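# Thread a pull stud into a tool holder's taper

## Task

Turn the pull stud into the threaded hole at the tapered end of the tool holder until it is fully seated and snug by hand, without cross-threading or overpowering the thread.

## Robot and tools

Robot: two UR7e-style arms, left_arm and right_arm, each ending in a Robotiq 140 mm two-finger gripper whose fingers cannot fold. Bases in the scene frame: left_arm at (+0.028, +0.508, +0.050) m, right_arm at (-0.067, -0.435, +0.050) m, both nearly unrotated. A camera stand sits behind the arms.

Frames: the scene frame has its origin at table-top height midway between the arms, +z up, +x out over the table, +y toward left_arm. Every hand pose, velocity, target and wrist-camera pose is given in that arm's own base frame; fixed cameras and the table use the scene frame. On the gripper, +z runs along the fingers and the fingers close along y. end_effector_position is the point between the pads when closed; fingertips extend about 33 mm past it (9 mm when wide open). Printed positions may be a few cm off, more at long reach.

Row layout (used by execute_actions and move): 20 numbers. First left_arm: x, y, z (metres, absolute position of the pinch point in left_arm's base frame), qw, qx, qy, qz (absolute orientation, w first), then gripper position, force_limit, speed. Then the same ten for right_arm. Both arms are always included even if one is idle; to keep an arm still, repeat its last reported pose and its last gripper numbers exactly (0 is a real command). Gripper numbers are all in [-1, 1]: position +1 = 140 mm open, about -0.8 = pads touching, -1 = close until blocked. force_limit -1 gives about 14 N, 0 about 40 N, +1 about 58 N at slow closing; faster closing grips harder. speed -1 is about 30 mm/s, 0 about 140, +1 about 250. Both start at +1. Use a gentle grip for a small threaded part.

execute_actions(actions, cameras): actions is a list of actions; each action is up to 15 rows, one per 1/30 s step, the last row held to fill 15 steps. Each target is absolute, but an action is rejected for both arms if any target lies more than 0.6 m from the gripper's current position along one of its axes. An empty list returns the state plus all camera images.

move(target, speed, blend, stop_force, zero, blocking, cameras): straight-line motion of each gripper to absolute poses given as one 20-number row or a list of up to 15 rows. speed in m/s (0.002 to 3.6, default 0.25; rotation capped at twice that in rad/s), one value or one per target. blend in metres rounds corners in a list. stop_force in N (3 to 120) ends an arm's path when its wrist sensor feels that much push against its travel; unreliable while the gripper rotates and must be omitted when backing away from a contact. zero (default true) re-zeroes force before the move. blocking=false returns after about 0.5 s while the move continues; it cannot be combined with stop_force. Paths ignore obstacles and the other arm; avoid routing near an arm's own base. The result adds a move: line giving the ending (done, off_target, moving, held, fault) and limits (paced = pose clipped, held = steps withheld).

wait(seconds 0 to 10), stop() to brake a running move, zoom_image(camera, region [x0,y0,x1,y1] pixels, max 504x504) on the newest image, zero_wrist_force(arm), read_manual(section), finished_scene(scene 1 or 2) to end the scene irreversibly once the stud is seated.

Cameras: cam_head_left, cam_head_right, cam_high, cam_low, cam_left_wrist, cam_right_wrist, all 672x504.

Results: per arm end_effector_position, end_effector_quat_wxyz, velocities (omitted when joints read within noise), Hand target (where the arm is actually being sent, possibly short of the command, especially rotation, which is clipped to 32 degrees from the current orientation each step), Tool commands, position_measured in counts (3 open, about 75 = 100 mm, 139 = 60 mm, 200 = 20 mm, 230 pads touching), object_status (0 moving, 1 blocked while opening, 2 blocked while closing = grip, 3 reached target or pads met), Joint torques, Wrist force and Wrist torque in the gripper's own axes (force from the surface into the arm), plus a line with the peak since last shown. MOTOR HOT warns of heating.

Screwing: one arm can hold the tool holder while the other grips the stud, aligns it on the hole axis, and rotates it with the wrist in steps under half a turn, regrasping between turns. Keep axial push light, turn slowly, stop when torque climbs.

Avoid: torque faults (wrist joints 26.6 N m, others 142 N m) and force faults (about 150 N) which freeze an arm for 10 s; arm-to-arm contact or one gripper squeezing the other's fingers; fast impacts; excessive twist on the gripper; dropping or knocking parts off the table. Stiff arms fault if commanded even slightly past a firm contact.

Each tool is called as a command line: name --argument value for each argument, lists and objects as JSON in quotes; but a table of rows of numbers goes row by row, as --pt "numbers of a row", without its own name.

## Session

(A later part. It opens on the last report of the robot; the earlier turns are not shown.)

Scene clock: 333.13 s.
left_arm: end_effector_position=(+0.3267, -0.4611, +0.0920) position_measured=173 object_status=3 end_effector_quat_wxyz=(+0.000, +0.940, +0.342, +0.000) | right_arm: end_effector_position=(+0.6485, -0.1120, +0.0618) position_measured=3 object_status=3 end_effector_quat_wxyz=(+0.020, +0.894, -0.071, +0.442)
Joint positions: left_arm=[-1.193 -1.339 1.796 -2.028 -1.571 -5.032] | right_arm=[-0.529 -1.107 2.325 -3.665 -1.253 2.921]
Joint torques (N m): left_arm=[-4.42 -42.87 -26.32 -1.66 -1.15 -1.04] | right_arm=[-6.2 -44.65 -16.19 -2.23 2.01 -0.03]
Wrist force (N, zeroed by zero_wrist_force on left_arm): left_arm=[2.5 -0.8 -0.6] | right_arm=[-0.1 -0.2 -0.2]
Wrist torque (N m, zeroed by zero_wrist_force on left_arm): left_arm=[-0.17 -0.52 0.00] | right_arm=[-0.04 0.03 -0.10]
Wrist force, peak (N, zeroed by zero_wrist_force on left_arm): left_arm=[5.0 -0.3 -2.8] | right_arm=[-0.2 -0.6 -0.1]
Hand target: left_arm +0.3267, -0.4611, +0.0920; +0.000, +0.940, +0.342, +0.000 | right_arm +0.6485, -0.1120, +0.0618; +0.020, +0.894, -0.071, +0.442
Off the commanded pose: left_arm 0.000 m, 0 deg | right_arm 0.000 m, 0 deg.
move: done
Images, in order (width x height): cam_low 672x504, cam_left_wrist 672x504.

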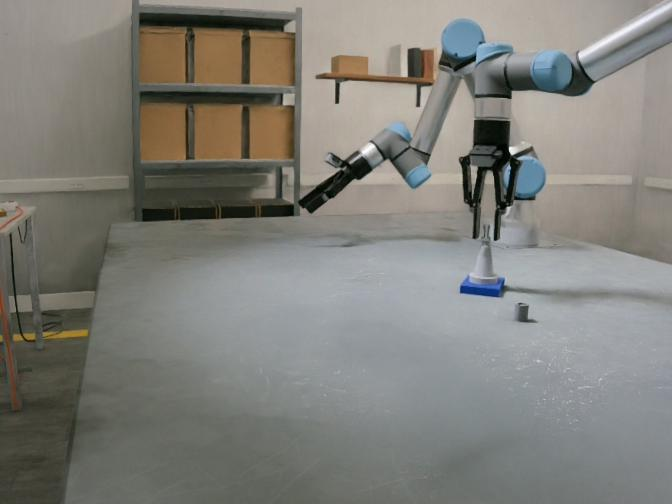

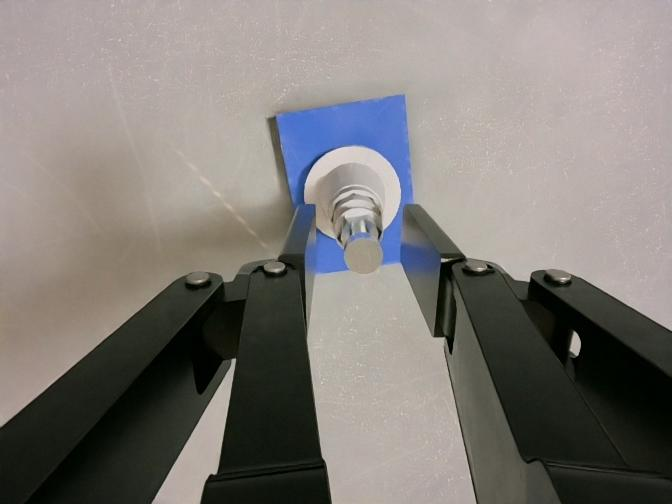

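move --pt "0.3267 -0.4611 0.092 0 0.940 0.342 0 -1 0.2 -1 0.6485 -0.1120 0.0618 0.020 0.894 -0.071 0.442 1 1 1"

wait --seconds 1.2

move --pt "0.3267 -0.4611 0.0914 0 -0.866 0.5 0 -1 0.2 -1 0.6485 -0.1120 0.0618 0.020 0.894 -0.071 0.442 1 1 1" --pt "0.3267 -0.4611 0.0909 0 -0.174 0.985 0 -1 0.2 -1 0.6485 -0.1120 0.0618 0.020 0.894 -0.071 0.442 1 1 1" --speed 0.6 --blend 0.0005

move --pt "0.3267 -0.4611 0.0903 0 0.643 0.766 0 -1 0.2 -1 0.6485 -0.1120 0.0618 0.020 0.894 -0.071 0.442 1 1 1" --speed 0.6

Scene clock: 341.00 s.
left_arm: end_effector_position=(+0.3267, -0.4611, +0.0920) position_measured=206 object_status=0 end_effector_quat_wxyz=(+0.000, +0.940, +0.342, +0.000) | right_arm: end_effector_position=(+0.6485, -0.1120, +0.0618) position_measured=3 object_status=3 end_effector_quat_wxyz=(+0.020, +0.894, -0.071, +0.442)
Joint positions: left_arm=[-1.193 -1.339 1.796 -2.028 -1.571 -5.032] | right_arm=[-0.529 -1.107 2.325 -3.665 -1.253 2.921]
Joint torques (N m): left_arm=[3.99 -38.72 -18.42 -2.23 1.61 1.79] | right_arm=[-7.33 -45.04 -17.56 -2.19 2.01 -0.19]
Wrist force (N, zeroed by zero_wrist_force on left_arm): left_arm=[3.4 -0.5 -8.0] | right_arm=[-0.1 0.0 -0.1]
Wrist torque (N m, zeroed by zero_wrist_force on left_arm): left_arm=[-0.26 -0.59 0.02] | right_arm=[-0.01 0.01 -0.10]
Wrist force, peak (N, zeroed by zero_wrist_force on left_arm): left_arm=[3.4 -0.5 -8.0] | right_arm=[0.1 -0.4 -0.2]
Hand target: left_arm +0.3267, -0.4611, +0.0920; +0.000, +0.940, +0.342, +0.000 | right_arm +0.6485, -0.1120, +0.0618; +0.020, +0.894, -0.071, +0.442
Off the commanded pose: left_arm 0.000 m, 0 deg | right_arm 0.000 m, 0 deg.
move: done

Scene clock: 342.20 s.
left_arm: end_effector_position=(+0.3267, -0.4611, +0.0920) position_measured=206 object_status=2 end_effector_quat_wxyz=(+0.000, +0.940, +0.342, +0.000) | right_arm: end_effector_position=(+0.6485, -0.1120, +0.0618) position_measured=3 object_status=3 end_effector_quat_wxyz=(+0.020, +0.894, -0.071, +0.442)
Joint positions: left_arm=[-1.193 -1.339 1.796 -2.028 -1.571 -5.032] | right_arm=[-0.529 -1.107 2.325 -3.665 -1.253 2.921]
Joint torques (N m): left_arm=[7.24 -31.75 -18.68 0.44 0.87 1.8] | right_arm=[-7.31 -44.41 -17.63 -2.07 1.99 0.01]
Wrist force (N, zeroed by zero_wrist_force on left_arm): left_arm=[3.3 -0.3 -8.1] | right_arm=[-0.1 -0.1 -0.2]
Wrist torque (N m, zeroed by zero_wrist_force on left_arm): left_arm=[-0.23 -0.59 0.02] | right_arm=[-0.03 0.01 -0.10]
Wrist force, peak (N, zeroed by zero_wrist_force on left_arm): left_arm=[3.5 0.1 -8.2] | right_arm=[-0.1 -0.5 0.1]
Hand target: left_arm +0.3267, -0.4611, +0.0920; +0.000, +0.940, +0.342, +0.000 | right_arm +0.6485, -0.1120, +0.0618; +0.020, +0.894, -0.071, +0.442
Tool commands: left_gripper/position=-1.0 left_gripper/force_limit=+0.2 left_gripper/speed=-1.0 right_gripper/position=+1.0 right_gripper/force_limit=+1.0 right_gripper/speed=+1.0
Off the commanded pose: left_arm 0.000 m, 0 deg | right_arm 0.000 m, 0 deg.
wait: 1.20 s; at rest by 0.17 s

Scene clock: 345.73 s.
left_arm: end_effector_position=(+0.3267, -0.4611, +0.0909) position_measured=206 object_status=2 end_effector_quat_wxyz=(+0.000, -0.174, +0.985, +0.000) | right_arm: end_effector_position=(+0.6485, -0.1120, +0.0618) position_measured=3 object_status=3 end_effector_quat_wxyz=(+0.020, +0.894, -0.071, +0.442)
Joint positions: left_arm=[-1.192 -1.338 1.798 -2.031 -1.571 -1.543] | right_arm=[-0.529 -1.107 2.325 -3.665 -1.253 2.921]
Joint torques (N m): left_arm=[4.87 -26.93 -30.2 0.23 -0.2 1.75] | right_arm=[-6.94 -44.46 -17.8 -2.26 1.95 0.05]
Wrist force (N, zeroed by zero_wrist_force on left_arm): left_arm=[2.5 -2.3 0.1] | right_arm=[0.0 -0.2 -0.1]
Wrist torque (N m, zeroed by zero_wrist_force on left_arm): left_arm=[-0.08 -0.52 0.22] | right_arm=[-0.04 0.01 -0.10]
Wrist force, peak (N, zeroed by zero_wrist_force on left_arm): left_arm=[3.3 -0.4 -8.3] | right_arm=[-0.2 -0.4 -0.2]
Hand target: left_arm +0.3267, -0.4611, +0.0909; +0.000, -0.174, +0.985, +0.000 | right_arm +0.6485, -0.1120, +0.0618; +0.020, +0.894, -0.071, +0.442
Off the commanded pose: left_arm 0.000 m, 0 deg | right_arm 0.000 m, 0 deg.
move: done

Scene clock: 347.80 s.
left_arm: end_effector_position=(+0.3267, -0.4611, +0.0903) position_measured=206 object_status=2 end_effector_quat_wxyz=(+0.000, +0.643, +0.766, +0.000) | right_arm: end_effector_position=(+0.6485, -0.1120, +0.0618) position_measured=3 object_status=3 end_effector_quat_wxyz=(+0.020, +0.894, -0.071, +0.442)
Joint positions: left_arm=[-1.192 -1.337 1.799 -2.032 -1.571 0.204] | right_arm=[-0.529 -1.107 2.325 -3.665 -1.253 2.921]
Joint torques (N m): left_arm=[3.87 -27.45 -31.1 -0.26 -0.08 1.75] | right_arm=[-6.42 -44.66 -17.97 -2.23 2.01 -0.03]
Wrist force (N, zeroed by zero_wrist_force on left_arm): left_arm=[2.3 -0.8 0.4] | right_arm=[-0.1 -0.4 0.0]
Wrist torque (N m, zeroed by zero_wrist_force on left_arm): left_arm=[-0.16 -0.49 0.21] | right_arm=[-0.09 0.01 -0.09]
Wrist force, peak (N, zeroed by zero_wrist_force on left_arm): left_arm=[3.1 -3.8 -1.1] | right_arm=[-0.4 -0.2 0.1]
Hand target: left_arm +0.3267, -0.4611, +0.0903; +0.000, +0.643, +0.766, +0.000 | right_arm +0.6485, -0.1120, +0.0618; +0.020, +0.894, -0.071, +0.442
Off the commanded pose: left_arm 0.000 m, 0 deg | right_arm 0.000 m, 0 deg.
move: done

move --pt "0.3267 -0.4611 0.0898 0 1 0 0 -1 0.2 -1 0.6485 -0.1120 0.0618 0.020 0.894 -0.071 0.442 1 1 1" --pt "0.3267 -0.4611 0.0892 0 0.643 -0.766 0 -1 0.2 -1 0.6485 -0.1120 0.0618 0.020 0.894 -0.071 0.442 1 1 1" --pt "0.3267 -0.4611 0.0887 0 -0.174 -0.985 0 -1 0.2 -1 0.6485 -0.1120 0.0618 0.020 0.894 -0.071 0.442 1 1 1" --speed 0.8 --blend '[0.0005,0.0005,0]'

move --pt "0.3267 -0.4611 0.0887 0 -0.174 -0.985 0 -0.35 0.2 0 0.6485 -0.1120 0.0618 0.020 0.894 -0.071 0.442 1 1 1" --pt "0.3267 -0.4611 0.0887 0 0.643 -0.766 0 -0.35 0.2 0 0.6485 -0.1120 0.0618 0.020 0.894 -0.071 0.442 1 1 1" --pt "0.3267 -0.4611 0.0887 0 1 0 0 -0.35 0.2 0 0.6485 -0.1120 0.0618 0.020 0.894 -0.071 0.442 1 1 1" --pt "0.3267 -0.4611 0.0887 0 0.643 0.766 0 -0.35 0.2 0 0.6485 -0.1120 0.0618 0.020 0.894 -0.071 0.442 1 1 1" --pt "0.3267 -0.4611 0.0887 0 -0.174 0.985 0 -0.35 0.2 0 0.6485 -0.1120 0.0618 0.020 0.894 -0.071 0.442 1 1 1" --pt "0.3267 -0.4611 0.0887 0 -0.866 0.5 0 -0.35 0.2 0 0.6485 -0.1120 0.0618 0.020 0.894 -0.071 0.442 1 1 1" --pt "0.3267 -0.4611 0.0887 0 -0.940 -0.342 0 -0.35 0.2 0 0.6485 -0.1120 0.0618 0.020 0.894 -0.071 0.442 1 1 1" --speed 1.0 --blend '[0,0.001,0.001,0.001,0.001,0.001,0]' --cameras '["cam_left_wrist","cam_low"]'

zoom_image --camera "cam_low" --region '[430, 210, 530, 310]'

zoom_image --camera "cam_left_wrist" --region '[240, 130, 450, 290]'

Scene clock: 369.67 s.
left_arm: end_effector_position=(+0.3267, -0.4611, +0.0887) position_measured=206 object_status=2 end_effector_quat_wxyz=(+0.000, +0.174, +0.985, +0.000) | right_arm: end_effector_position=(+0.6485, -0.1120, +0.0618) position_measured=3 object_status=3 end_effector_quat_wxyz=(+0.020, +0.894, -0.071, +0.442)
Joint positions: left_arm=[-1.192 -1.336 1.801 -2.036 -1.571 5.44] | right_arm=[-0.529 -1.107 2.325 -3.665 -1.253 2.921]
Joint torques (N m): left_arm=[5.17 -33.8 -35 -0.51 0.09 1.67] | right_arm=[-6.95 -44.68 -17.42 -2.3 2.01 0.07]
Wrist force (N, zeroed by zero_wrist_force on left_arm): left_arm=[1.6 -4.0 13.2] | right_arm=[0.0 -0.1 -0.2]
Wrist torque (N m, zeroed by zero_wrist_force on left_arm): left_arm=[-0.01 -0.59 0.23] | right_arm=[-0.02 -0.01 -0.10]
Wrist force, peak (N, zeroed by zero_wrist_force on left_arm): left_arm=[2.2 -6.2 14.2] | right_arm=[-0.1 -0.5 0.0]
Hand target: left_arm +0.3267, -0.4611, +0.0887; +0.000, +0.174, +0.985, +0.000 | right_arm +0.6485, -0.1120, +0.0618; +0.020, +0.894, -0.071, +0.442
Off the commanded pose: left_arm 0.000 m, 0 deg | right_arm 0.000 m, 0 deg.
move: done

Scene clock: 376.20 s.
left_arm: end_effector_position=(+0.3267, -0.4611, +0.0887) position_measured=173 object_status=3 end_effector_quat_wxyz=(+0.000, +0.940, +0.342, +0.000) | right_arm: end_effector_position=(+0.6485, -0.1120, +0.0618) position_measured=3 object_status=3 end_effector_quat_wxyz=(+0.020, +0.894, -0.071, +0.442)
Joint positions: left_arm=[-1.193 -1.336 1.801 -2.036 -1.571 -5.032] | right_arm=[-0.529 -1.107 2.325 -3.665 -1.253 2.921]
Joint torques (N m): left_arm=[-3.6 -42.94 -16.45 -0.47 0.58 -1.39] | right_arm=[-7 -44.07 -17.93 -2.09 2.04 -0.05]
Wrist force (N, zeroed by zero_wrist_force on left_arm): left_arm=[2.7 -0.5 -0.4] | right_arm=[0.1 -0.1 -0.1]
Wrist torque (N m, zeroed by zero_wrist_force on left_arm): left_arm=[-0.11 -0.57 0.01] | right_arm=[-0.03 -0.02 -0.10]
Wrist force, peak (N, zeroed by zero_wrist_force on left_arm): left_arm=[1.6 -3.7 13.4] | right_arm=[0.0 -0.5 -0.3]
Hand target: left_arm +0.3267, -0.4611, +0.0887; +0.000, +0.940, +0.342, +0.000 | right_arm +0.6485, -0.1120, +0.0618; +0.020, +0.894, -0.071, +0.442
Off the commanded pose: left_arm 0.000 m, 0 deg | right_arm 0.000 m, 0 deg.
move: done
Images, in order (width x height): cam_low 672x504, cam_left_wrist 672x504.

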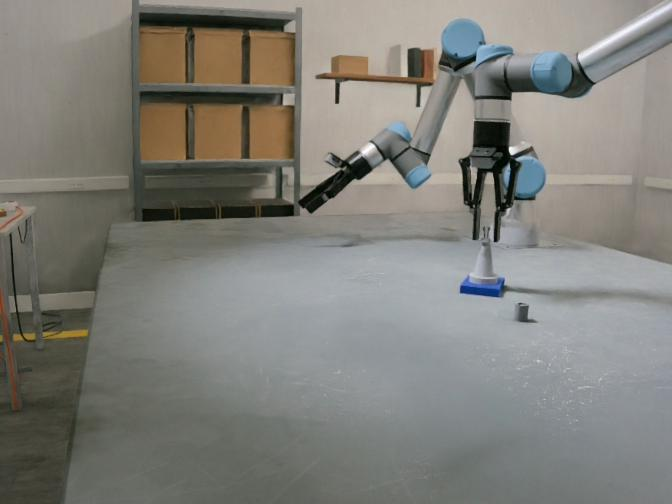

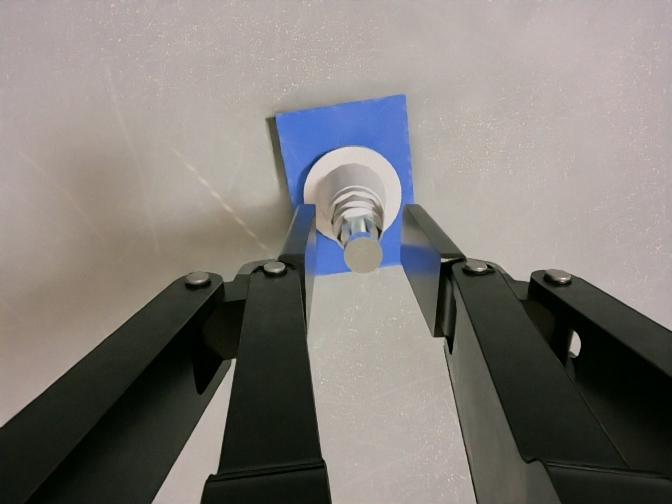

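Scaled by 5.040 from the camera's 672x504 image, which has a finer 960x720 frame.

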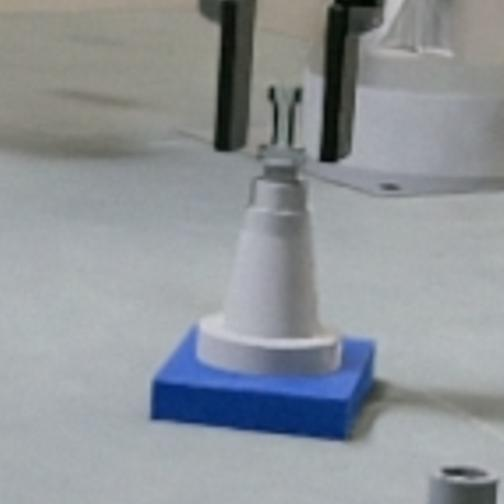

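Scaled by 2.400 from the camera's 672x504 image, which has a finer 960x720 frame.

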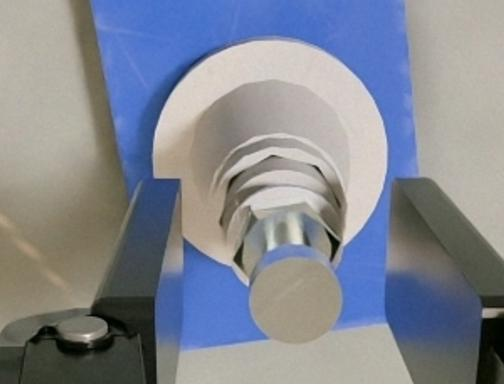

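move --pt "0.3267 -0.4611 0.0887 0 0.940 0.342 0 -1 0.2 -1 0.6485 -0.1120 0.0618 0.020 0.894 -0.071 0.442 1 1 1"

wait --seconds 0.8

move --pt "0.3267 -0.4611 0.0880 0 -0.866 0.5 0 -1 0.2 -1 0.6485 -0.1120 0.0618 0.020 0.894 -0.071 0.442 1 1 1" --pt "0.3267 -0.4611 0.0874 0 -0.174 0.985 0 -1 0.2 -1 0.6485 -0.1120 0.0618 0.020 0.894 -0.071 0.442 1 1 1" --pt "0.3267 -0.4611 0.0867 0 0.643 0.766 0 -1 0.2 -1 0.6485 -0.1120 0.0618 0.020 0.894 -0.071 0.442 1 1 1" --speed 0.7 --blend '[0.0005,0.0005,0]'

move --pt "0.3267 -0.4611 0.0860 0 1 0 0 -1 0.2 -1 0.6485 -0.1120 0.0618 0.020 0.894 -0.071 0.442 1 1 1" --pt "0.3267 -0.4611 0.0854 0 0.643 -0.766 0 -1 0.2 -1 0.6485 -0.1120 0.0618 0.020 0.894 -0.071 0.442 1 1 1" --pt "0.3267 -0.4611 0.0847 0 -0.174 -0.985 0 -1 0.2 -1 0.6485 -0.1120 0.0618 0.020 0.894 -0.071 0.442 1 1 1" --speed 0.7 --blend '[0.0005,0.0005,0]' --cameras '["cam_low"]'

zoom_image --camera "cam_low" --region '[430, 210, 530, 310]'

Scene clock: 396.07 s.
left_arm: end_effector_position=(+0.3267, -0.4611, +0.0887) position_measured=206 object_status=0 end_effector_quat_wxyz=(+0.000, +0.940, +0.342, +0.000) | right_arm: end_effector_position=(+0.6485, -0.1120, +0.0618) position_measured=3 object_status=3 end_effector_quat_wxyz=(+0.020, +0.894, -0.071, +0.442)
Joint positions: left_arm=[-1.193 -1.336 1.801 -2.036 -1.571 -5.032] | right_arm=[-0.529 -1.107 2.325 -3.665 -1.253 2.921]
Joint torques (N m): left_arm=[7.77 -35.62 -25.61 -3.34 -1.96 -1.3] | right_arm=[-6.69 -44.53 -17.47 -2.22 1.82 -0.07]
Wrist force (N, zeroed by zero_wrist_force on left_arm): left_arm=[2.3 1.7 -5.6] | right_arm=[0.1 -0.1 0.1]
Wrist torque (N m, zeroed by zero_wrist_force on left_arm): left_arm=[-0.18 -0.54 0.04] | right_arm=[-0.02 -0.02 -0.10]
Wrist force, peak (N, zeroed by zero_wrist_force on left_arm): left_arm=[2.3 1.5 -5.9] | right_arm=[-0.3 -0.4 -0.2]
Hand target: left_arm +0.3267, -0.4611, +0.0887; +0.000, +0.940, +0.342, +0.000 | right_arm +0.6485, -0.1120, +0.0618; +0.020, +0.894, -0.071, +0.442
Off the commanded pose: left_arm 0.000 m, 0 deg | right_arm 0.000 m, 0 deg.
move: done

Scene clock: 396.87 s.
left_arm: end_effector_position=(+0.3267, -0.4611, +0.0887) position_measured=206 object_status=2 end_effector_quat_wxyz=(+0.000, +0.940, +0.342, +0.000) | right_arm: end_effector_position=(+0.6485, -0.1120, +0.0618) position_measured=3 object_status=3 end_effector_quat_wxyz=(+0.020, +0.894, -0.071, +0.442)
Joint positions: left_arm=[-1.193 -1.336 1.801 -2.036 -1.571 -5.032] | right_arm=[-0.529 -1.107 2.325 -3.665 -1.253 2.921]
Joint torques (N m): left_arm=[8.36 -34.17 -27.13 -3.82 -1.98 -0.99] | right_arm=[-7.28 -44.51 -17.45 -2.09 1.93 -0.01]
Wrist force (N, zeroed by zero_wrist_force on left_arm): left_arm=[2.4 1.2 -5.5] | right_arm=[-0.1 -0.2 0.0]
Wrist torque (N m, zeroed by zero_wrist_force on left_arm): left_arm=[-0.27 -0.54 0.04] | right_arm=[-0.04 0.01 -0.10]
Wrist force, peak (N, zeroed by zero_wrist_force on left_arm): left_arm=[2.6 1.2 -6.0] | right_arm=[-0.4 -0.1 0.1]
Hand target: left_arm +0.3267, -0.4611, +0.0887; +0.000, +0.940, +0.342, +0.000 | right_arm +0.6485, -0.1120, +0.0618; +0.020, +0.894, -0.071, +0.442
Tool commands: left_gripper/position=-1.0 left_gripper/force_limit=+0.2 left_gripper/speed=-1.0 right_gripper/position=+1.0 right_gripper/force_limit=+1.0 right_gripper/speed=+1.0
Off the commanded pose: left_arm 0.000 m, 0 deg | right_arm 0.000 m, 0 deg.
wait: 0.80 s; at rest by 0.17 s

Scene clock: 401.27 s.
left_arm: end_effector_position=(+0.3267, -0.4611, +0.0867) position_measured=206 object_status=2 end_effector_quat_wxyz=(+0.000, +0.643, +0.766, +0.000) | right_arm: end_effector_position=(+0.6485, -0.1120, +0.0618) position_measured=3 object_status=3 end_effector_quat_wxyz=(+0.020, +0.894, -0.071, +0.442)
Joint positions: left_arm=[-1.192 -1.334 1.804 -2.041 -1.571 0.204] | right_arm=[-0.529 -1.107 2.325 -3.665 -1.253 2.921]
Joint torques (N m): left_arm=[2.49 -22.32 -26.7 0.58 -0.33 1.72] | right_arm=[-7.67 -44.88 -18.23 -2.17 2.06 -0.05]
Wrist force (N, zeroed by zero_wrist_force on left_arm): left_arm=[2.6 -0.4 -8.5] | right_arm=[0.0 -0.3 0.1]
Wrist torque (N m, zeroed by zero_wrist_force on left_arm): left_arm=[-0.21 -0.50 0.22] | right_arm=[-0.07 0.00 -0.10]
Wrist force, peak (N, zeroed by zero_wrist_force on left_arm): left_arm=[4.2 -0.7 -9.6] | right_arm=[0.1 -0.4 -0.2]
Hand target: left_arm +0.3267, -0.4611, +0.0867; +0.000, +0.643, +0.766, +0.000 | right_arm +0.6485, -0.1120, +0.0618; +0.020, +0.894, -0.071, +0.442
Off the commanded pose: left_arm 0.000 m, 0 deg | right_arm 0.000 m, 0 deg.
move: done

Scene clock: 405.67 s.
left_arm: end_effector_position=(+0.3267, -0.4611, +0.0847) position_measured=206 object_status=2 end_effector_quat_wxyz=(+0.000, +0.174, +0.985, +0.000) | right_arm: end_effector_position=(+0.6485, -0.1120, +0.0618) position_measured=3 object_status=3 end_effector_quat_wxyz=(+0.020, +0.894, -0.071, +0.442)
Joint positions: left_arm=[-1.192 -1.331 1.807 -2.046 -1.571 5.44] | right_arm=[-0.529 -1.107 2.325 -3.665 -1.253 2.921]
Joint torques (N m): left_arm=[2.78 -20.13 -26.2 0.73 -0.5 1.74] | right_arm=[-6.3 -44.78 -18.47 -2.22 1.92 -0.11]
Wrist force (N, zeroed by zero_wrist_force on left_arm): left_arm=[2.8 0.0 -11.8] | right_arm=[-0.1 -0.3 0.0]
Wrist torque (N m, zeroed by zero_wrist_force on left_arm): left_arm=[-0.15 -0.56 0.23] | right_arm=[-0.06 0.03 -0.09]
Wrist force, peak (N, zeroed by zero_wrist_force on left_arm): left_arm=[3.0 0.1 -13.9] | right_arm=[-0.1 -0.5 -0.1]
Hand target: left_arm +0.3267, -0.4611, +0.0847; +0.000, +0.174, +0.985, +0.000 | right_arm +0.6485, -0.1120, +0.0618; +0.020, +0.894, -0.071, +0.442
Off the commanded pose: left_arm 0.000 m, 0 deg | right_arm 0.000 m, 0 deg.
move: done
Images, in order (width x height): cam_low 672x504.

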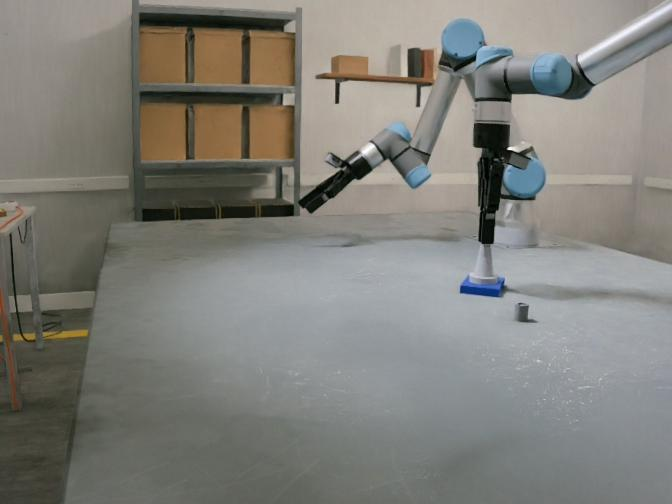

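Scaled by 5.040 from the camera's 672x504 image, which has a finer 960x720 frame.

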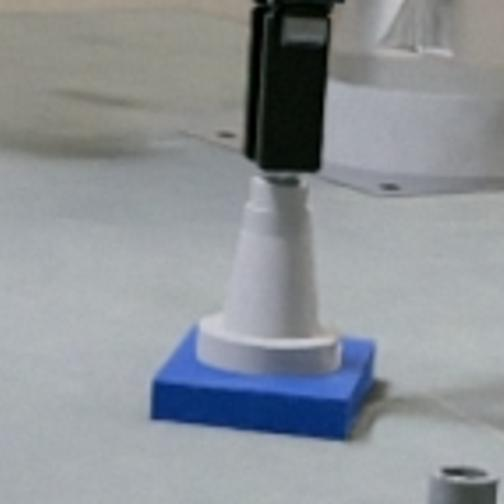

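move --pt "0.3267 -0.4611 0.0847 0 -0.174 -0.985 0 -0.35 0.2 0 0.6485 -0.1120 0.0618 0.020 0.894 -0.071 0.442 1 1 1" --pt "0.3267 -0.4611 0.0847 0 0.643 -0.766 0 -0.35 0.2 0 0.6485 -0.1120 0.0618 0.020 0.894 -0.071 0.442 1 1 1" --pt "0.3267 -0.4611 0.0847 0 1 0 0 -0.35 0.2 0 0.6485 -0.1120 0.0618 0.020 0.894 -0.071 0.442 1 1 1" --pt "0.3267 -0.4611 0.0847 0 0.643 0.766 0 -0.35 0.2 0 0.6485 -0.1120 0.0618 0.020 0.894 -0.071 0.442 1 1 1" --pt "0.3267 -0.4611 0.0847 0 -0.174 0.985 0 -0.35 0.2 0 0.6485 -0.1120 0.0618 0.020 0.894 -0.071 0.442 1 1 1" --pt "0.3267 -0.4611 0.0847 0 -0.866 0.5 0 -0.35 0.2 0 0.6485 -0.1120 0.0618 0.020 0.894 -0.071 0.442 1 1 1" --pt "0.3267 -0.4611 0.0847 0 -0.940 -0.342 0 -0.35 0.2 0 0.6485 -0.1120 0.0618 0.020 0.894 -0.071 0.442 1 1 1" --speed 1.0 --blend '[0,0.001,0.001,0.001,0.001,0.001,0]' --cameras '["cam_low"]'

zoom_image --camera "cam_low" --region '[460, 220, 510, 270]'

move --pt "0.3267 -0.4611 0.0847 0 0.940 0.342 0 -1 0.2 -1 0.6485 -0.1120 0.0618 0.020 0.894 -0.071 0.442 1 1 1"

wait --seconds 0.8

move --pt "0.3267 -0.4611 0.0841 0 -0.866 0.5 0 -1 0.2 -1 0.6485 -0.1120 0.0618 0.020 0.894 -0.071 0.442 1 1 1" --pt "0.3267 -0.4611 0.0835 0 -0.174 0.985 0 -1 0.2 -1 0.6485 -0.1120 0.0618 0.020 0.894 -0.071 0.442 1 1 1" --speed 0.7 --blend '[0.0005,0]'

Scene clock: 430.17 s.
left_arm: end_effector_position=(+0.3267, -0.4611, +0.0847) position_measured=173 object_status=3 end_effector_quat_wxyz=(+0.000, +0.940, +0.342, +0.000) | right_arm: end_effector_position=(+0.6485, -0.1120, +0.0618) position_measured=3 object_status=3 end_effector_quat_wxyz=(+0.020, +0.894, -0.071, +0.442)
Joint positions: left_arm=[-1.193 -1.331 1.807 -2.046 -1.571 -5.032] | right_arm=[-0.529 -1.107 2.325 -3.665 -1.253 2.921]
Joint torques (N m): left_arm=[-2.97 -43.58 -16.22 -0.57 0.43 -1.47] | right_arm=[-7.49 -44.59 -17.86 -2.16 2.02 -0.02]
Wrist force (N, zeroed by zero_wrist_force on left_arm): left_arm=[2.5 -1.0 -0.6] | right_arm=[0.1 -0.1 -0.1]
Wrist torque (N m, zeroed by zero_wrist_force on left_arm): left_arm=[-0.21 -0.54 0.00] | right_arm=[-0.02 -0.03 -0.10]
Wrist force, peak (N, zeroed by zero_wrist_force on left_arm): left_arm=[3.0 -0.3 -12.0] | right_arm=[0.1 -0.5 0.1]
Hand target: left_arm +0.3267, -0.4611, +0.0847; +0.000, +0.940, +0.342, +0.000 | right_arm +0.6485, -0.1120, +0.0618; +0.020, +0.894, -0.071, +0.442
Off the commanded pose: left_arm 0.000 m, 0 deg | right_arm 0.000 m, 0 deg.
move: done
Images, in order (width x height): cam_low 672x504.

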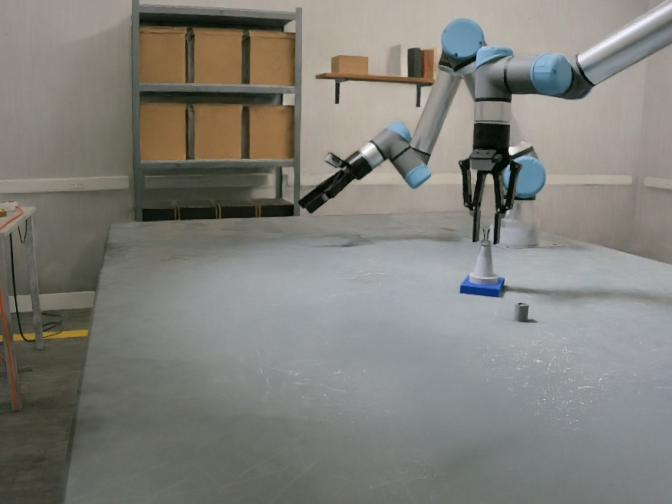

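Scaled by 10.080 from the camera's 672x504 image, which has a finer 960x720 frame.

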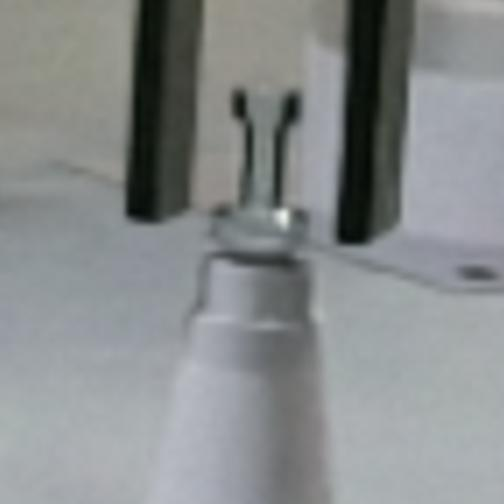

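Scene clock: 431.37 s.
left_arm: end_effector_position=(+0.3267, -0.4611, +0.0847) position_measured=206 object_status=0 end_effector_quat_wxyz=(+0.000, +0.940, +0.342, +0.000) | right_arm: end_effector_position=(+0.6485, -0.1120, +0.0618) position_measured=3 object_status=3 end_effector_quat_wxyz=(+0.020, +0.894, -0.071, +0.442)
Joint positions: left_arm=[-1.193 -1.331 1.807 -2.046 -1.571 -5.032] | right_arm=[-0.529 -1.107 2.325 -3.665 -1.253 2.921]
Joint torques (N m): left_arm=[7.99 -41.16 -18.56 -1.16 -1.93 -1.79] | right_arm=[-7.1 -44.51 -17.61 -2.13 2.1 -0.07]
Wrist force (N, zeroed by zero_wrist_force on left_arm): left_arm=[2.2 1.8 -5.3] | right_arm=[0.1 -0.1 -0.1]
Wrist torque (N m, zeroed by zero_wrist_force on left_arm): left_arm=[-0.24 -0.50 0.04] | right_arm=[-0.01 -0.03 -0.09]
Wrist force, peak (N, zeroed by zero_wrist_force on left_arm): left_arm=[2.6 1.8 -5.3] | right_arm=[0.1 -0.5 -0.1]
Hand target: left_arm +0.3267, -0.4611, +0.0847; +0.000, +0.940, +0.342, +0.000 | right_arm +0.6485, -0.1120, +0.0618; +0.020, +0.894, -0.071, +0.442
Off the commanded pose: left_arm 0.000 m, 0 deg | right_arm 0.000 m, 0 deg.
move: done

Scene clock: 432.17 s.
left_arm: end_effector_position=(+0.3267, -0.4611, +0.0847) position_measured=206 object_status=2 end_effector_quat_wxyz=(+0.000, +0.940, +0.342, +0.000) | right_arm: end_effector_position=(+0.6485, -0.1120, +0.0618) position_measured=3 object_status=3 end_effector_quat_wxyz=(+0.020, +0.894, -0.071, +0.442)
Joint positions: left_arm=[-1.193 -1.331 1.807 -2.046 -1.571 -5.032] | right_arm=[-0.529 -1.107 2.325 -3.665 -1.253 2.921]
Joint torques (N m): left_arm=[7.71 -38.89 -20.94 -1.77 -1.95 -1.82] | right_arm=[-7.43 -44.29 -17.68 -2.31 1.9 0.07]
Wrist force (N, zeroed by zero_wrist_force on left_arm): left_arm=[2.7 1.7 -5.4] | right_arm=[0.1 -0.2 0.0]
Wrist torque (N m, zeroed by zero_wrist_force on left_arm): left_arm=[-0.26 -0.61 0.04] | right_arm=[-0.04 -0.02 -0.10]
Wrist force, peak (N, zeroed by zero_wrist_force on left_arm): left_arm=[2.7 1.5 -5.6] | right_arm=[0.3 -0.4 -0.1]
Hand target: left_arm +0.3267, -0.4611, +0.0847; +0.000, +0.940, +0.342, +0.000 | right_arm +0.6485, -0.1120, +0.0618; +0.020, +0.894, -0.071, +0.442
Tool commands: left_gripper/position=-1.0 left_gripper/force_limit=+0.2 left_gripper/speed=-1.0 right_gripper/position=+1.0 right_gripper/force_limit=+1.0 right_gripper/speed=+1.0
Off the commanded pose: left_arm 0.000 m, 0 deg | right_arm 0.000 m, 0 deg.
wait: 0.80 s; at rest by 0.17 s

Scene clock: 435.33 s.
left_arm: end_effector_position=(+0.3267, -0.4611, +0.0835) position_measured=206 object_status=2 end_effector_quat_wxyz=(+0.000, -0.174, +0.985, +0.000) | right_arm: end_effector_position=(+0.6485, -0.1120, +0.0618) position_measured=3 object_status=3 end_effector_quat_wxyz=(+0.020, +0.894, -0.071, +0.442)
Joint positions: left_arm=[-1.192 -1.33 1.809 -2.049 -1.571 -1.542] | right_arm=[-0.529 -1.107 2.325 -3.665 -1.253 2.921]
Joint torques (N m): left_arm=[3.69 -26.47 -28.04 0.56 -0.33 1.68] | right_arm=[-7.09 -45.07 -17.62 -2.21 2.06 0.09]
Wrist force (N, zeroed by zero_wrist_force on left_arm): left_arm=[2.3 -3.0 -1.9] | right_arm=[0.2 -0.2 -0.1]
Wrist torque (N m, zeroed by zero_wrist_force on left_arm): left_arm=[-0.11 -0.53 0.22] | right_arm=[-0.04 -0.03 -0.09]
Wrist force, peak (N, zeroed by zero_wrist_force on left_arm): left_arm=[2.5 -4.3 -4.0] | right_arm=[-0.1 -0.5 -0.1]
Hand target: left_arm +0.3267, -0.4611, +0.0835; +0.000, -0.174, +0.985, +0.000 | right_arm +0.6485, -0.1120, +0.0618; +0.020, +0.894, -0.071, +0.442
Off the commanded pose: left_arm 0.000 m, 0 deg | right_arm 0.000 m, 0 deg.
move: done

move --pt "0.3267 -0.4611 0.0829 0 0.643 0.766 0 -1 0.2 -1 0.6485 -0.1120 0.0618 0.020 0.894 -0.071 0.442 1 1 1" --speed 0.4

move --pt "0.3267 -0.4611 0.0824 0 1 0 0 -1 0.2 -1 0.6485 -0.1120 0.0618 0.020 0.894 -0.071 0.442 1 1 1" --speed 0.4 --cameras '["cam_low"]'

zoom_image --camera "cam_low" --region '[460, 220, 510, 270]'

Scene clock: 445.77 s.
left_arm: end_effector_position=(+0.3267, -0.4611, +0.0829) position_measured=206 object_status=2 end_effector_quat_wxyz=(+0.000, +0.643, +0.766, +0.000) | right_arm: end_effector_position=(+0.6485, -0.1120, +0.0618) position_measured=3 object_status=3 end_effector_quat_wxyz=(+0.020, +0.894, -0.071, +0.442)
Joint positions: left_arm=[-1.192 -1.329 1.81 -2.051 -1.571 0.204] | right_arm=[-0.529 -1.107 2.325 -3.665 -1.253 2.921]
Joint torques (N m): left_arm=[5.3 -24.63 -29.98 -2.24 -1.01 1.67] | right_arm=[-7.35 -44.53 -17.97 -2.27 2.05 -0.01]
Wrist force (N, zeroed by zero_wrist_force on left_arm): left_arm=[1.4 -0.3 -0.9] | right_arm=[0.0 -0.2 -0.1]
Wrist torque (N m, zeroed by zero_wrist_force on left_arm): left_arm=[-0.15 -0.41 0.22] | right_arm=[-0.05 0.00 -0.10]
Wrist force, peak (N, zeroed by zero_wrist_force on left_arm): left_arm=[2.4 -3.8 -1.0] | right_arm=[0.2 -0.5 -0.1]
Hand target: left_arm +0.3267, -0.4611, +0.0829; +0.000, +0.643, +0.766, +0.000 | right_arm +0.6485, -0.1120, +0.0618; +0.020, +0.894, -0.071, +0.442
Off the commanded pose: left_arm 0.000 m, 0 deg | right_arm 0.000 m, 0 deg.
move: done

Scene clock: 448.50 s.
left_arm: end_effector_position=(+0.3267, -0.4611, +0.0824) position_measured=206 object_status=2 end_effector_quat_wxyz=(+0.000, +1.000, +0.000, +0.000) | right_arm: end_effector_position=(+0.6485, -0.1120, +0.0618) position_measured=3 object_status=3 end_effector_quat_wxyz=(+0.020, +0.894, -0.071, +0.442)
Joint positions: left_arm=[-1.193 -1.329 1.81 -2.052 -1.571 1.949] | right_arm=[-0.529 -1.107 2.325 -3.665 -1.253 2.921]
Joint torques (N m): left_arm=[9.47 -26.13 -30.86 -2.61 -1.12 1.68] | right_arm=[-6.4 -45.36 -16.95 -2.19 1.89 -0.05]
Wrist force (N, zeroed by zero_wrist_force on left_arm): left_arm=[2.9 0.3 1.9] | right_arm=[-0.1 -0.1 0.0]
Wrist torque (N m, zeroed by zero_wrist_force on left_arm): left_arm=[-0.24 -0.49 0.22] | right_arm=[-0.02 0.02 -0.10]
Wrist force, peak (N, zeroed by zero_wrist_force on left_arm): left_arm=[5.2 1.5 1.1] | right_arm=[0.0 -0.5 -0.1]
Hand target: left_arm +0.3267, -0.4611, +0.0824; +0.000, +1.000, +0.000, +0.000 | right_arm +0.6485, -0.1120, +0.0618; +0.020, +0.894, -0.071, +0.442
Off the commanded pose: left_arm 0.000 m, 0 deg | right_arm 0.000 m, 0 deg.
move: done
Images, in order (width x height): cam_low 672x504.

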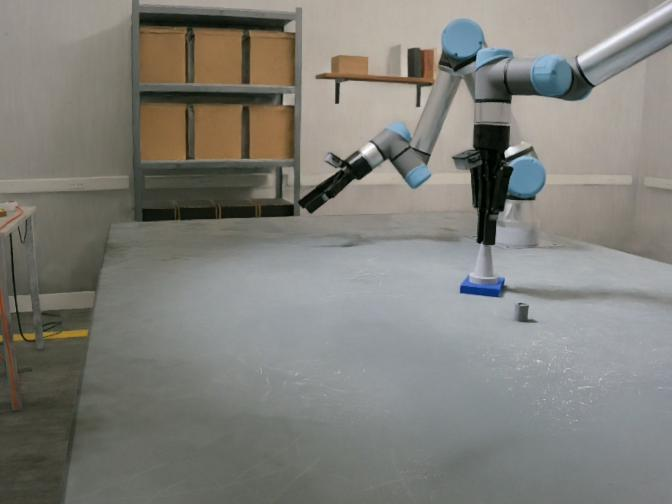

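Scaled by 10.080 from the camera's 672x504 image, which has a finer 960x720 frame.

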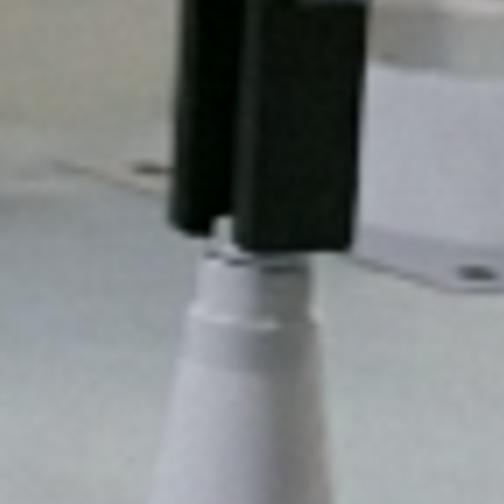

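move --pt "0.3267 -0.4611 0.0821 0 0.906 -0.423 0 -1 0.2 -1 0.6485 -0.1120 0.0618 0.020 0.894 -0.071 0.442 1 1 1" --speed 0.25

move --pt "0.3267 -0.4611 0.0818 0 0.643 -0.766 0 -1 0.2 -1 0.6485 -0.1120 0.0618 0.020 0.894 -0.071 0.442 1 1 1" --speed 0.25

Scene clock: 456.07 s.
left_arm: end_effector_position=(+0.3267, -0.4611, +0.0821) position_measured=206 object_status=2 end_effector_quat_wxyz=(+0.000, +0.906, -0.423, +0.000) | right_arm: end_effector_position=(+0.6485, -0.1120, +0.0618) position_measured=3 object_status=3 end_effector_quat_wxyz=(+0.020, +0.894, -0.071, +0.442)
Joint positions: left_arm=[-1.193 -1.329 1.811 -2.053 -1.571 2.822] | right_arm=[-0.529 -1.107 2.325 -3.665 -1.253 2.921]
Joint torques (N m): left_arm=[8.87 -26.4 -28.81 -4.67 -2.35 1.13] | right_arm=[-7.41 -44.86 -17.83 -2.23 2.02 -0.01]
Wrist force (N, zeroed by zero_wrist_force on left_arm): left_arm=[5.4 -0.7 2.2] | right_arm=[0.1 -0.3 -0.1]
Wrist torque (N m, zeroed by zero_wrist_force on left_arm): left_arm=[-0.19 -0.62 0.22] | right_arm=[-0.06 -0.02 -0.09]
Wrist force, peak (N, zeroed by zero_wrist_force on left_arm): left_arm=[3.8 1.6 5.4] | right_arm=[0.1 -0.5 0.3]
Hand target: left_arm +0.3267, -0.4611, +0.0821; +0.000, +0.906, -0.423, +0.000 | right_arm +0.6485, -0.1120, +0.0618; +0.020, +0.894, -0.071, +0.442
Off the commanded pose: left_arm 0.000 m, 0 deg | right_arm 0.000 m, 0 deg.
move: done

Scene clock: 458.30 s.
left_arm: end_effector_position=(+0.3267, -0.4611, +0.0818) position_measured=206 object_status=2 end_effector_quat_wxyz=(+0.000, -0.643, +0.766, +0.000) | right_arm: end_effector_position=(+0.6485, -0.1120, +0.0618) position_measured=3 object_status=3 end_effector_quat_wxyz=(+0.020, +0.894, -0.071, +0.442)
Joint positions: left_arm=[-1.193 -1.328 1.811 -2.054 -1.571 3.694] | right_arm=[-0.529 -1.107 2.325 -3.665 -1.253 2.921]
Joint torques (N m): left_arm=[8.55 -27.41 -28.91 -4.46 -2.69 1] | right_arm=[-7.64 -44.6 -17.08 -2.08 1.88 -0.01]
Wrist force (N, zeroed by zero_wrist_force on left_arm): left_arm=[4.1 -3.9 3.7] | right_arm=[-0.1 -0.3 -0.1]
Wrist torque (N m, zeroed by zero_wrist_force on left_arm): left_arm=[-0.08 -0.57 0.22] | right_arm=[-0.06 0.03 -0.10]
Wrist force, peak (N, zeroed by zero_wrist_force on left_arm): left_arm=[4.5 -2.3 5.5] | right_arm=[0.0 -0.5 -0.2]
Hand target: left_arm +0.3267, -0.4611, +0.0818; +0.000, -0.643, +0.766, +0.000 | right_arm +0.6485, -0.1120, +0.0618; +0.020, +0.894, -0.071, +0.442
Off the commanded pose: left_arm 0.000 m, 0 deg | right_arm 0.000 m, 0 deg.
move: done

Continuing with smaller turns to feel the seat.

move --pt "0.3267 -0.4611 0.0814 0 0.259 -0.966 0 -1 0.2 -1 0.6485 -0.1120 0.0618 0.020 0.894 -0.071 0.442 1 1 1" --speed 0.25

move --pt "0.3267 -0.4611 0.0811 0 -0.174 -0.985 0 -1 0.2 -1 0.6485 -0.1120 0.0618 0.020 0.894 -0.071 0.442 1 1 1" --speed 0.25 --cameras '["cam_low"]'

zoom_image --camera "cam_low" --region '[460, 220, 510, 270]'

Scene clock: 466.97 s.
left_arm: end_effector_position=(+0.3267, -0.4611, +0.0814) position_measured=206 object_status=2 end_effector_quat_wxyz=(+0.000, -0.259, +0.966, +0.000) | right_arm: end_effector_position=(+0.6485, -0.1120, +0.0618) position_measured=3 object_status=3 end_effector_quat_wxyz=(+0.020, +0.894, -0.071, +0.442)
Joint positions: left_arm=[-1.193 -1.328 1.812 -2.055 -1.571 4.567] | right_arm=[-0.529 -1.107 2.325 -3.665 -1.253 2.921]
Joint torques (N m): left_arm=[8.84 -26.58 -27.33 -4.3 -2.39 0.94] | right_arm=[-6.13 -44.73 -18.38 -2.35 1.97 0.01]
Wrist force (N, zeroed by zero_wrist_force on left_arm): left_arm=[2.2 -4.4 2.6] | right_arm=[-0.2 -0.1 -0.2]
Wrist torque (N m, zeroed by zero_wrist_force on left_arm): left_arm=[-0.05 -0.54 0.22] | right_arm=[-0.02 0.05 -0.09]
Wrist force, peak (N, zeroed by zero_wrist_force on left_arm): left_arm=[5.0 -3.6 6.6] | right_arm=[-0.1 -0.4 -0.2]
Hand target: left_arm +0.3267, -0.4611, +0.0814; +0.000, -0.259, +0.966, +0.000 | right_arm +0.6485, -0.1120, +0.0618; +0.020, +0.894, -0.071, +0.442
Off the commanded pose: left_arm 0.000 m, 0 deg | right_arm 0.000 m, 0 deg.
move: done

Scene clock: 469.20 s.
left_arm: end_effector_position=(+0.3267, -0.4611, +0.0811) position_measured=206 object_status=2 end_effector_quat_wxyz=(+0.000, +0.174, +0.985, +0.000) | right_arm: end_effector_position=(+0.6485, -0.1120, +0.0618) position_measured=3 object_status=3 end_effector_quat_wxyz=(+0.020, +0.894, -0.071, +0.442)
Joint positions: left_arm=[-1.193 -1.327 1.812 -2.056 -1.571 5.44] | right_arm=[-0.529 -1.107 2.325 -3.665 -1.253 2.921]
Joint torques (N m): left_arm=[9.72 -26.06 -27.58 -4.45 -2.05 1] | right_arm=[-7.73 -44.21 -17.97 -2.22 2 0.09]
Wrist force (N, zeroed by zero_wrist_force on left_arm): left_arm=[0.6 -3.2 2.5] | right_arm=[0.2 -0.1 0.0]
Wrist torque (N m, zeroed by zero_wrist_force on left_arm): left_arm=[-0.09 -0.52 0.23] | right_arm=[-0.02 -0.03 -0.09]
Wrist force, peak (N, zeroed by zero_wrist_force on left_arm): left_arm=[2.4 -4.2 5.6] | right_arm=[0.0 -0.5 -0.1]
Hand target: left_arm +0.3267, -0.4611, +0.0811; +0.000, +0.174, +0.985, +0.000 | right_arm +0.6485, -0.1120, +0.0618; +0.020, +0.894, -0.071, +0.442
Off the commanded pose: left_arm 0.000 m, 0 deg | right_arm 0.000 m, 0 deg.
move: done
Images, in order (width x height): cam_low 672x504.

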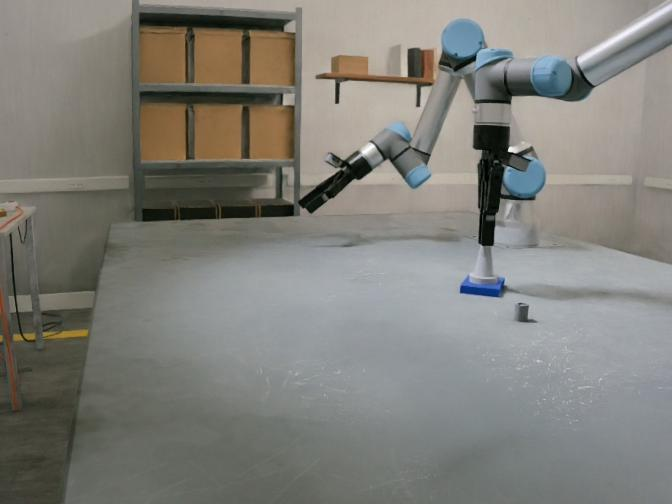

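Scaled by 10.080 from the camera's 672x504 image, which has a finer 960x720 frame.

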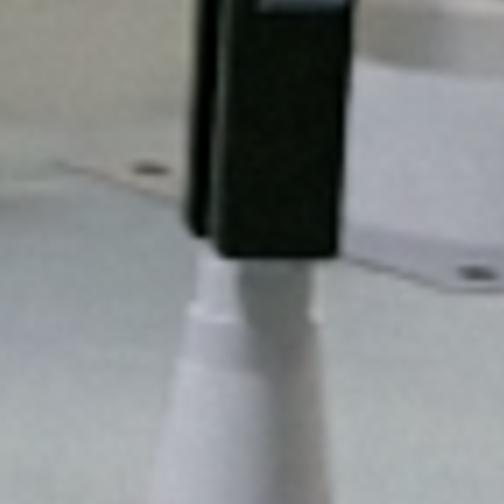

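move --pt "0.3267 -0.4611 0.0811 0 -0.174 -0.985 0 -0.35 0.2 0 0.6485 -0.1120 0.0618 0.020 0.894 -0.071 0.442 1 1 1" --pt "0.3267 -0.4611 0.0821 0 0.643 -0.766 0 -0.35 0.2 0 0.6485 -0.1120 0.0618 0.020 0.894 -0.071 0.442 1 1 1" --pt "0.3267 -0.4611 0.0821 0 1 0 0 -0.35 0.2 0 0.6485 -0.1120 0.0618 0.020 0.894 -0.071 0.442 1 1 1" --pt "0.3267 -0.4611 0.0821 0 0.643 0.766 0 -0.35 0.2 0 0.6485 -0.1120 0.0618 0.020 0.894 -0.071 0.442 1 1 1" --pt "0.3267 -0.4611 0.0821 0 -0.174 0.985 0 -0.35 0.2 0 0.6485 -0.1120 0.0618 0.020 0.894 -0.071 0.442 1 1 1" --pt "0.3267 -0.4611 0.0821 0 -0.866 0.5 0 -0.35 0.2 0 0.6485 -0.1120 0.0618 0.020 0.894 -0.071 0.442 1 1 1" --pt "0.3267 -0.4611 0.0821 0 -0.940 -0.342 0 -0.35 0.2 0 0.6485 -0.1120 0.0618 0.020 0.894 -0.071 0.442 1 1 1" --speed 1.0 --blend '[0,0.001,0.001,0.001,0.001,0.001,0]' --cameras '["cam_low","cam_left_wrist"]'

zoom_image --camera "cam_low" --region '[460, 220, 510, 270]'

move --pt "0.3267 -0.4611 0.0821 0 0.940 0.342 0 -1 0.2 -1 0.6485 -0.1120 0.0618 0.020 0.894 -0.071 0.442 1 1 1"

wait --seconds 0.8

move --pt "0.3267 -0.4611 0.0817 0 -0.985 0.174 0 -1 0.2 -1 0.6485 -0.1120 0.0618 0.020 0.894 -0.071 0.442 1 1 1" --speed 0.3

move --pt "0.3267 -0.4611 0.0813 0 -0.766 0.643 0 -1 0.2 -1 0.6485 -0.1120 0.0618 0.020 0.894 -0.071 0.442 1 1 1" --speed 0.3

Scene clock: 489.03 s.
left_arm: end_effector_position=(+0.3267, -0.4611, +0.0821) position_measured=173 object_status=3 end_effector_quat_wxyz=(+0.000, +0.940, +0.342, +0.000) | right_arm: end_effector_position=(+0.6485, -0.1120, +0.0618) position_measured=3 object_status=3 end_effector_quat_wxyz=(+0.020, +0.894, -0.071, +0.442)
Joint positions: left_arm=[-1.193 -1.328 1.811 -2.053 -1.571 -5.032] | right_arm=[-0.529 -1.107 2.325 -3.665 -1.253 2.921]
Joint torques (N m): left_arm=[-3.45 -43.93 -15.65 -0.19 0.41 -1.48] | right_arm=[-6.85 -44.72 -17.89 -2.24 2.13 -0.1]
Wrist force (N, zeroed by zero_wrist_force on left_arm): left_arm=[2.7 -0.7 -0.4] | right_arm=[0.2 -0.1 -0.1]
Wrist torque (N m, zeroed by zero_wrist_force on left_arm): left_arm=[-0.15 -0.58 0.01] | right_arm=[-0.01 -0.03 -0.10]
Wrist force, peak (N, zeroed by zero_wrist_force on left_arm): left_arm=[1.3 -3.0 3.5] | right_arm=[0.2 -0.4 -0.2]
Hand target: left_arm +0.3267, -0.4611, +0.0821; +0.000, +0.940, +0.342, +0.000 | right_arm +0.6485, -0.1120, +0.0618; +0.020, +0.894, -0.071, +0.442
Off the commanded pose: left_arm 0.000 m, 0 deg | right_arm 0.000 m, 0 deg.
move: done
Images, in order (width x height): cam_low 672x504, cam_left_wrist 672x504.

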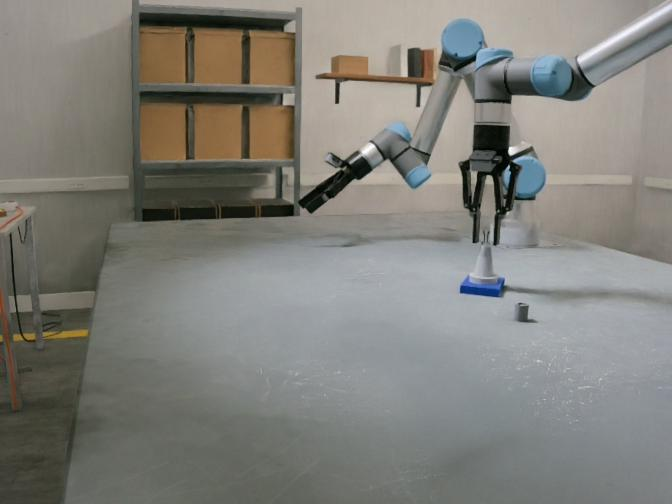

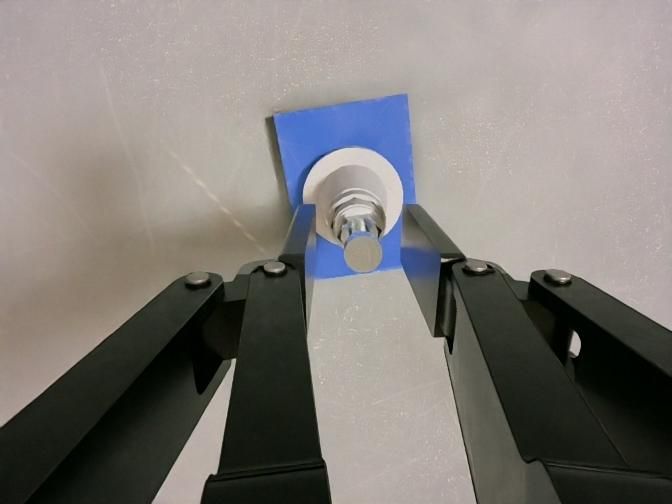

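Scaled by 10.080 from the camera's 672x504 image, which has a finer 960x720 frame.

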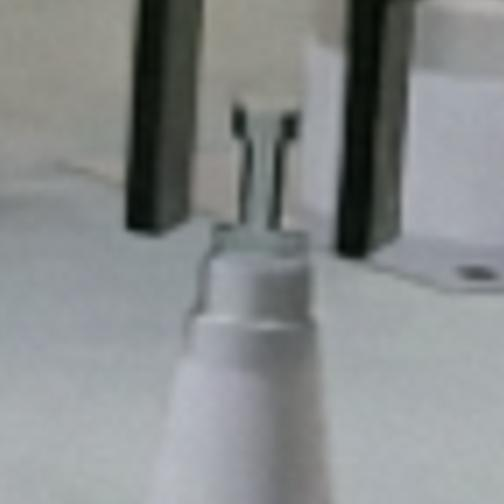

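Scene clock: 490.27 s.
left_arm: end_effector_position=(+0.3267, -0.4611, +0.0821) position_measured=206 object_status=0 end_effector_quat_wxyz=(+0.000, +0.940, +0.342, +0.000) | right_arm: end_effector_position=(+0.6485, -0.1120, +0.0618) position_measured=3 object_status=3 end_effector_quat_wxyz=(+0.020, +0.894, -0.071, +0.442)
Joint positions: left_arm=[-1.193 -1.329 1.811 -2.053 -1.571 -5.032] | right_arm=[-0.529 -1.107 2.325 -3.665 -1.253 2.921]
Joint torques (N m): left_arm=[8.17 -38.97 -17.13 -0.39 -1.98 -1.86] | right_arm=[-7.12 -44.74 -18.41 -2.18 2.11 0.04]
Wrist force (N, zeroed by zero_wrist_force on left_arm): left_arm=[2.7 -1.7 -7.3] | right_arm=[0.1 -0.1 0.1]
Wrist torque (N m, zeroed by zero_wrist_force on left_arm): left_arm=[-0.14 -0.56 0.05] | right_arm=[-0.03 -0.03 -0.09]
Wrist force, peak (N, zeroed by zero_wrist_force on left_arm): left_arm=[2.5 -1.7 -7.5] | right_arm=[0.1 -0.5 -0.1]
Hand target: left_arm +0.3267, -0.4611, +0.0821; +0.000, +0.940, +0.342, +0.000 | right_arm +0.6485, -0.1120, +0.0618; +0.020, +0.894, -0.071, +0.442
Off the commanded pose: left_arm 0.000 m, 0 deg | right_arm 0.000 m, 0 deg.
move: done

Scene clock: 491.07 s.
left_arm: end_effector_position=(+0.3267, -0.4611, +0.0821) position_measured=206 object_status=2 end_effector_quat_wxyz=(+0.000, +0.940, +0.342, +0.000) | right_arm: end_effector_position=(+0.6485, -0.1120, +0.0618) position_measured=3 object_status=3 end_effector_quat_wxyz=(+0.020, +0.894, -0.071, +0.442)
Joint positions: left_arm=[-1.193 -1.329 1.811 -2.053 -1.571 -5.032] | right_arm=[-0.529 -1.107 2.325 -3.665 -1.253 2.921]
Joint torques (N m): left_arm=[8.42 -33.77 -17.26 -0.32 -2.1 -1.85] | right_arm=[-7.03 -44.9 -18.15 -2.31 2.03 0.03]
Wrist force (N, zeroed by zero_wrist_force on left_arm): left_arm=[3.0 -2.0 -7.4] | right_arm=[0.0 -0.4 -0.1]
Wrist torque (N m, zeroed by zero_wrist_force on left_arm): left_arm=[-0.19 -0.62 0.04] | right_arm=[-0.09 0.00 -0.09]
Wrist force, peak (N, zeroed by zero_wrist_force on left_arm): left_arm=[2.8 -1.8 -7.8] | right_arm=[-0.1 -0.5 -0.2]
Hand target: left_arm +0.3267, -0.4611, +0.0821; +0.000, +0.940, +0.342, +0.000 | right_arm +0.6485, -0.1120, +0.0618; +0.020, +0.894, -0.071, +0.442
Tool commands: left_gripper/position=-1.0 left_gripper/force_limit=+0.2 left_gripper/speed=-1.0 right_gripper/position=+1.0 right_gripper/force_limit=+1.0 right_gripper/speed=+1.0
Off the commanded pose: left_arm 0.000 m, 0 deg | right_arm 0.000 m, 0 deg.
wait: 0.80 s; at rest by 0.17 s

Scene clock: 493.30 s.
left_arm: end_effector_position=(+0.3267, -0.4611, +0.0817) position_measured=208 object_status=2 end_effector_quat_wxyz=(+0.000, +0.985, -0.174, +0.000) | right_arm: end_effector_position=(+0.6485, -0.1120, +0.0618) position_measured=3 object_status=3 end_effector_quat_wxyz=(+0.020, +0.894, -0.071, +0.442)
Joint positions: left_arm=[-1.193 -1.328 1.811 -2.054 -1.571 -3.985] | right_arm=[-0.529 -1.107 2.325 -3.665 -1.253 2.921]
Joint torques (N m): left_arm=[8.52 -20.25 -27.11 -2.15 -1.96 2.32] | right_arm=[-7.29 -44.69 -17.99 -2.19 1.9 -0.04]
Wrist force (N, zeroed by zero_wrist_force on left_arm): left_arm=[2.4 -1.6 -8.5] | right_arm=[0.0 -0.3 0.0]
Wrist torque (N m, zeroed by zero_wrist_force on left_arm): left_arm=[-0.16 -0.51 -0.61] | right_arm=[-0.06 0.00 -0.10]
Wrist force, peak (N, zeroed by zero_wrist_force on left_arm): left_arm=[3.4 -0.2 -9.5] | right_arm=[0.4 -0.2 -0.2]
Hand target: left_arm +0.3267, -0.4611, +0.0817; +0.000, +0.985, -0.174, +0.000 | right_arm +0.6485, -0.1120, +0.0618; +0.020, +0.894, -0.071, +0.442
Off the commanded pose: left_arm 0.000 m, 0 deg | right_arm 0.000 m, 0 deg.
move: done

Scene clock: 495.53 s.
left_arm: end_effector_position=(+0.3267, -0.4611, +0.0813) position_measured=208 object_status=2 end_effector_quat_wxyz=(+0.000, +0.766, -0.643, +0.000) | right_arm: end_effector_position=(+0.6485, -0.1120, +0.0618) position_measured=3 object_status=3 end_effector_quat_wxyz=(+0.020, +0.894, -0.071, +0.442)
Joint positions: left_arm=[-1.193 -1.328 1.812 -2.055 -1.571 -2.938] | right_arm=[-0.529 -1.107 2.325 -3.665 -1.253 2.921]
Joint torques (N m): left_arm=[7.51 -20.75 -27.22 -2.47 -2.2 2.38] | right_arm=[-6.65 -44.12 -18 -2.27 2.04 -0.05]
Wrist force (N, zeroed by zero_wrist_force on left_arm): left_arm=[1.2 -2.2 -7.9] | right_arm=[-0.2 -0.3 0.1]
Wrist torque (N m, zeroed by zero_wrist_force on left_arm): left_arm=[-0.14 -0.53 -0.63] | right_arm=[-0.07 0.04 -0.09]
Wrist force, peak (N, zeroed by zero_wrist_force on left_arm): left_arm=[1.9 -3.1 -8.6] | right_arm=[0.0 -0.5 0.1]
Hand target: left_arm +0.3267, -0.4611, +0.0813; +0.000, +0.766, -0.643, +0.000 | right_arm +0.6485, -0.1120, +0.0618; +0.020, +0.894, -0.071, +0.442
Off the commanded pose: left_arm 0.000 m, 0 deg | right_arm 0.000 m, 0 deg.
move: done


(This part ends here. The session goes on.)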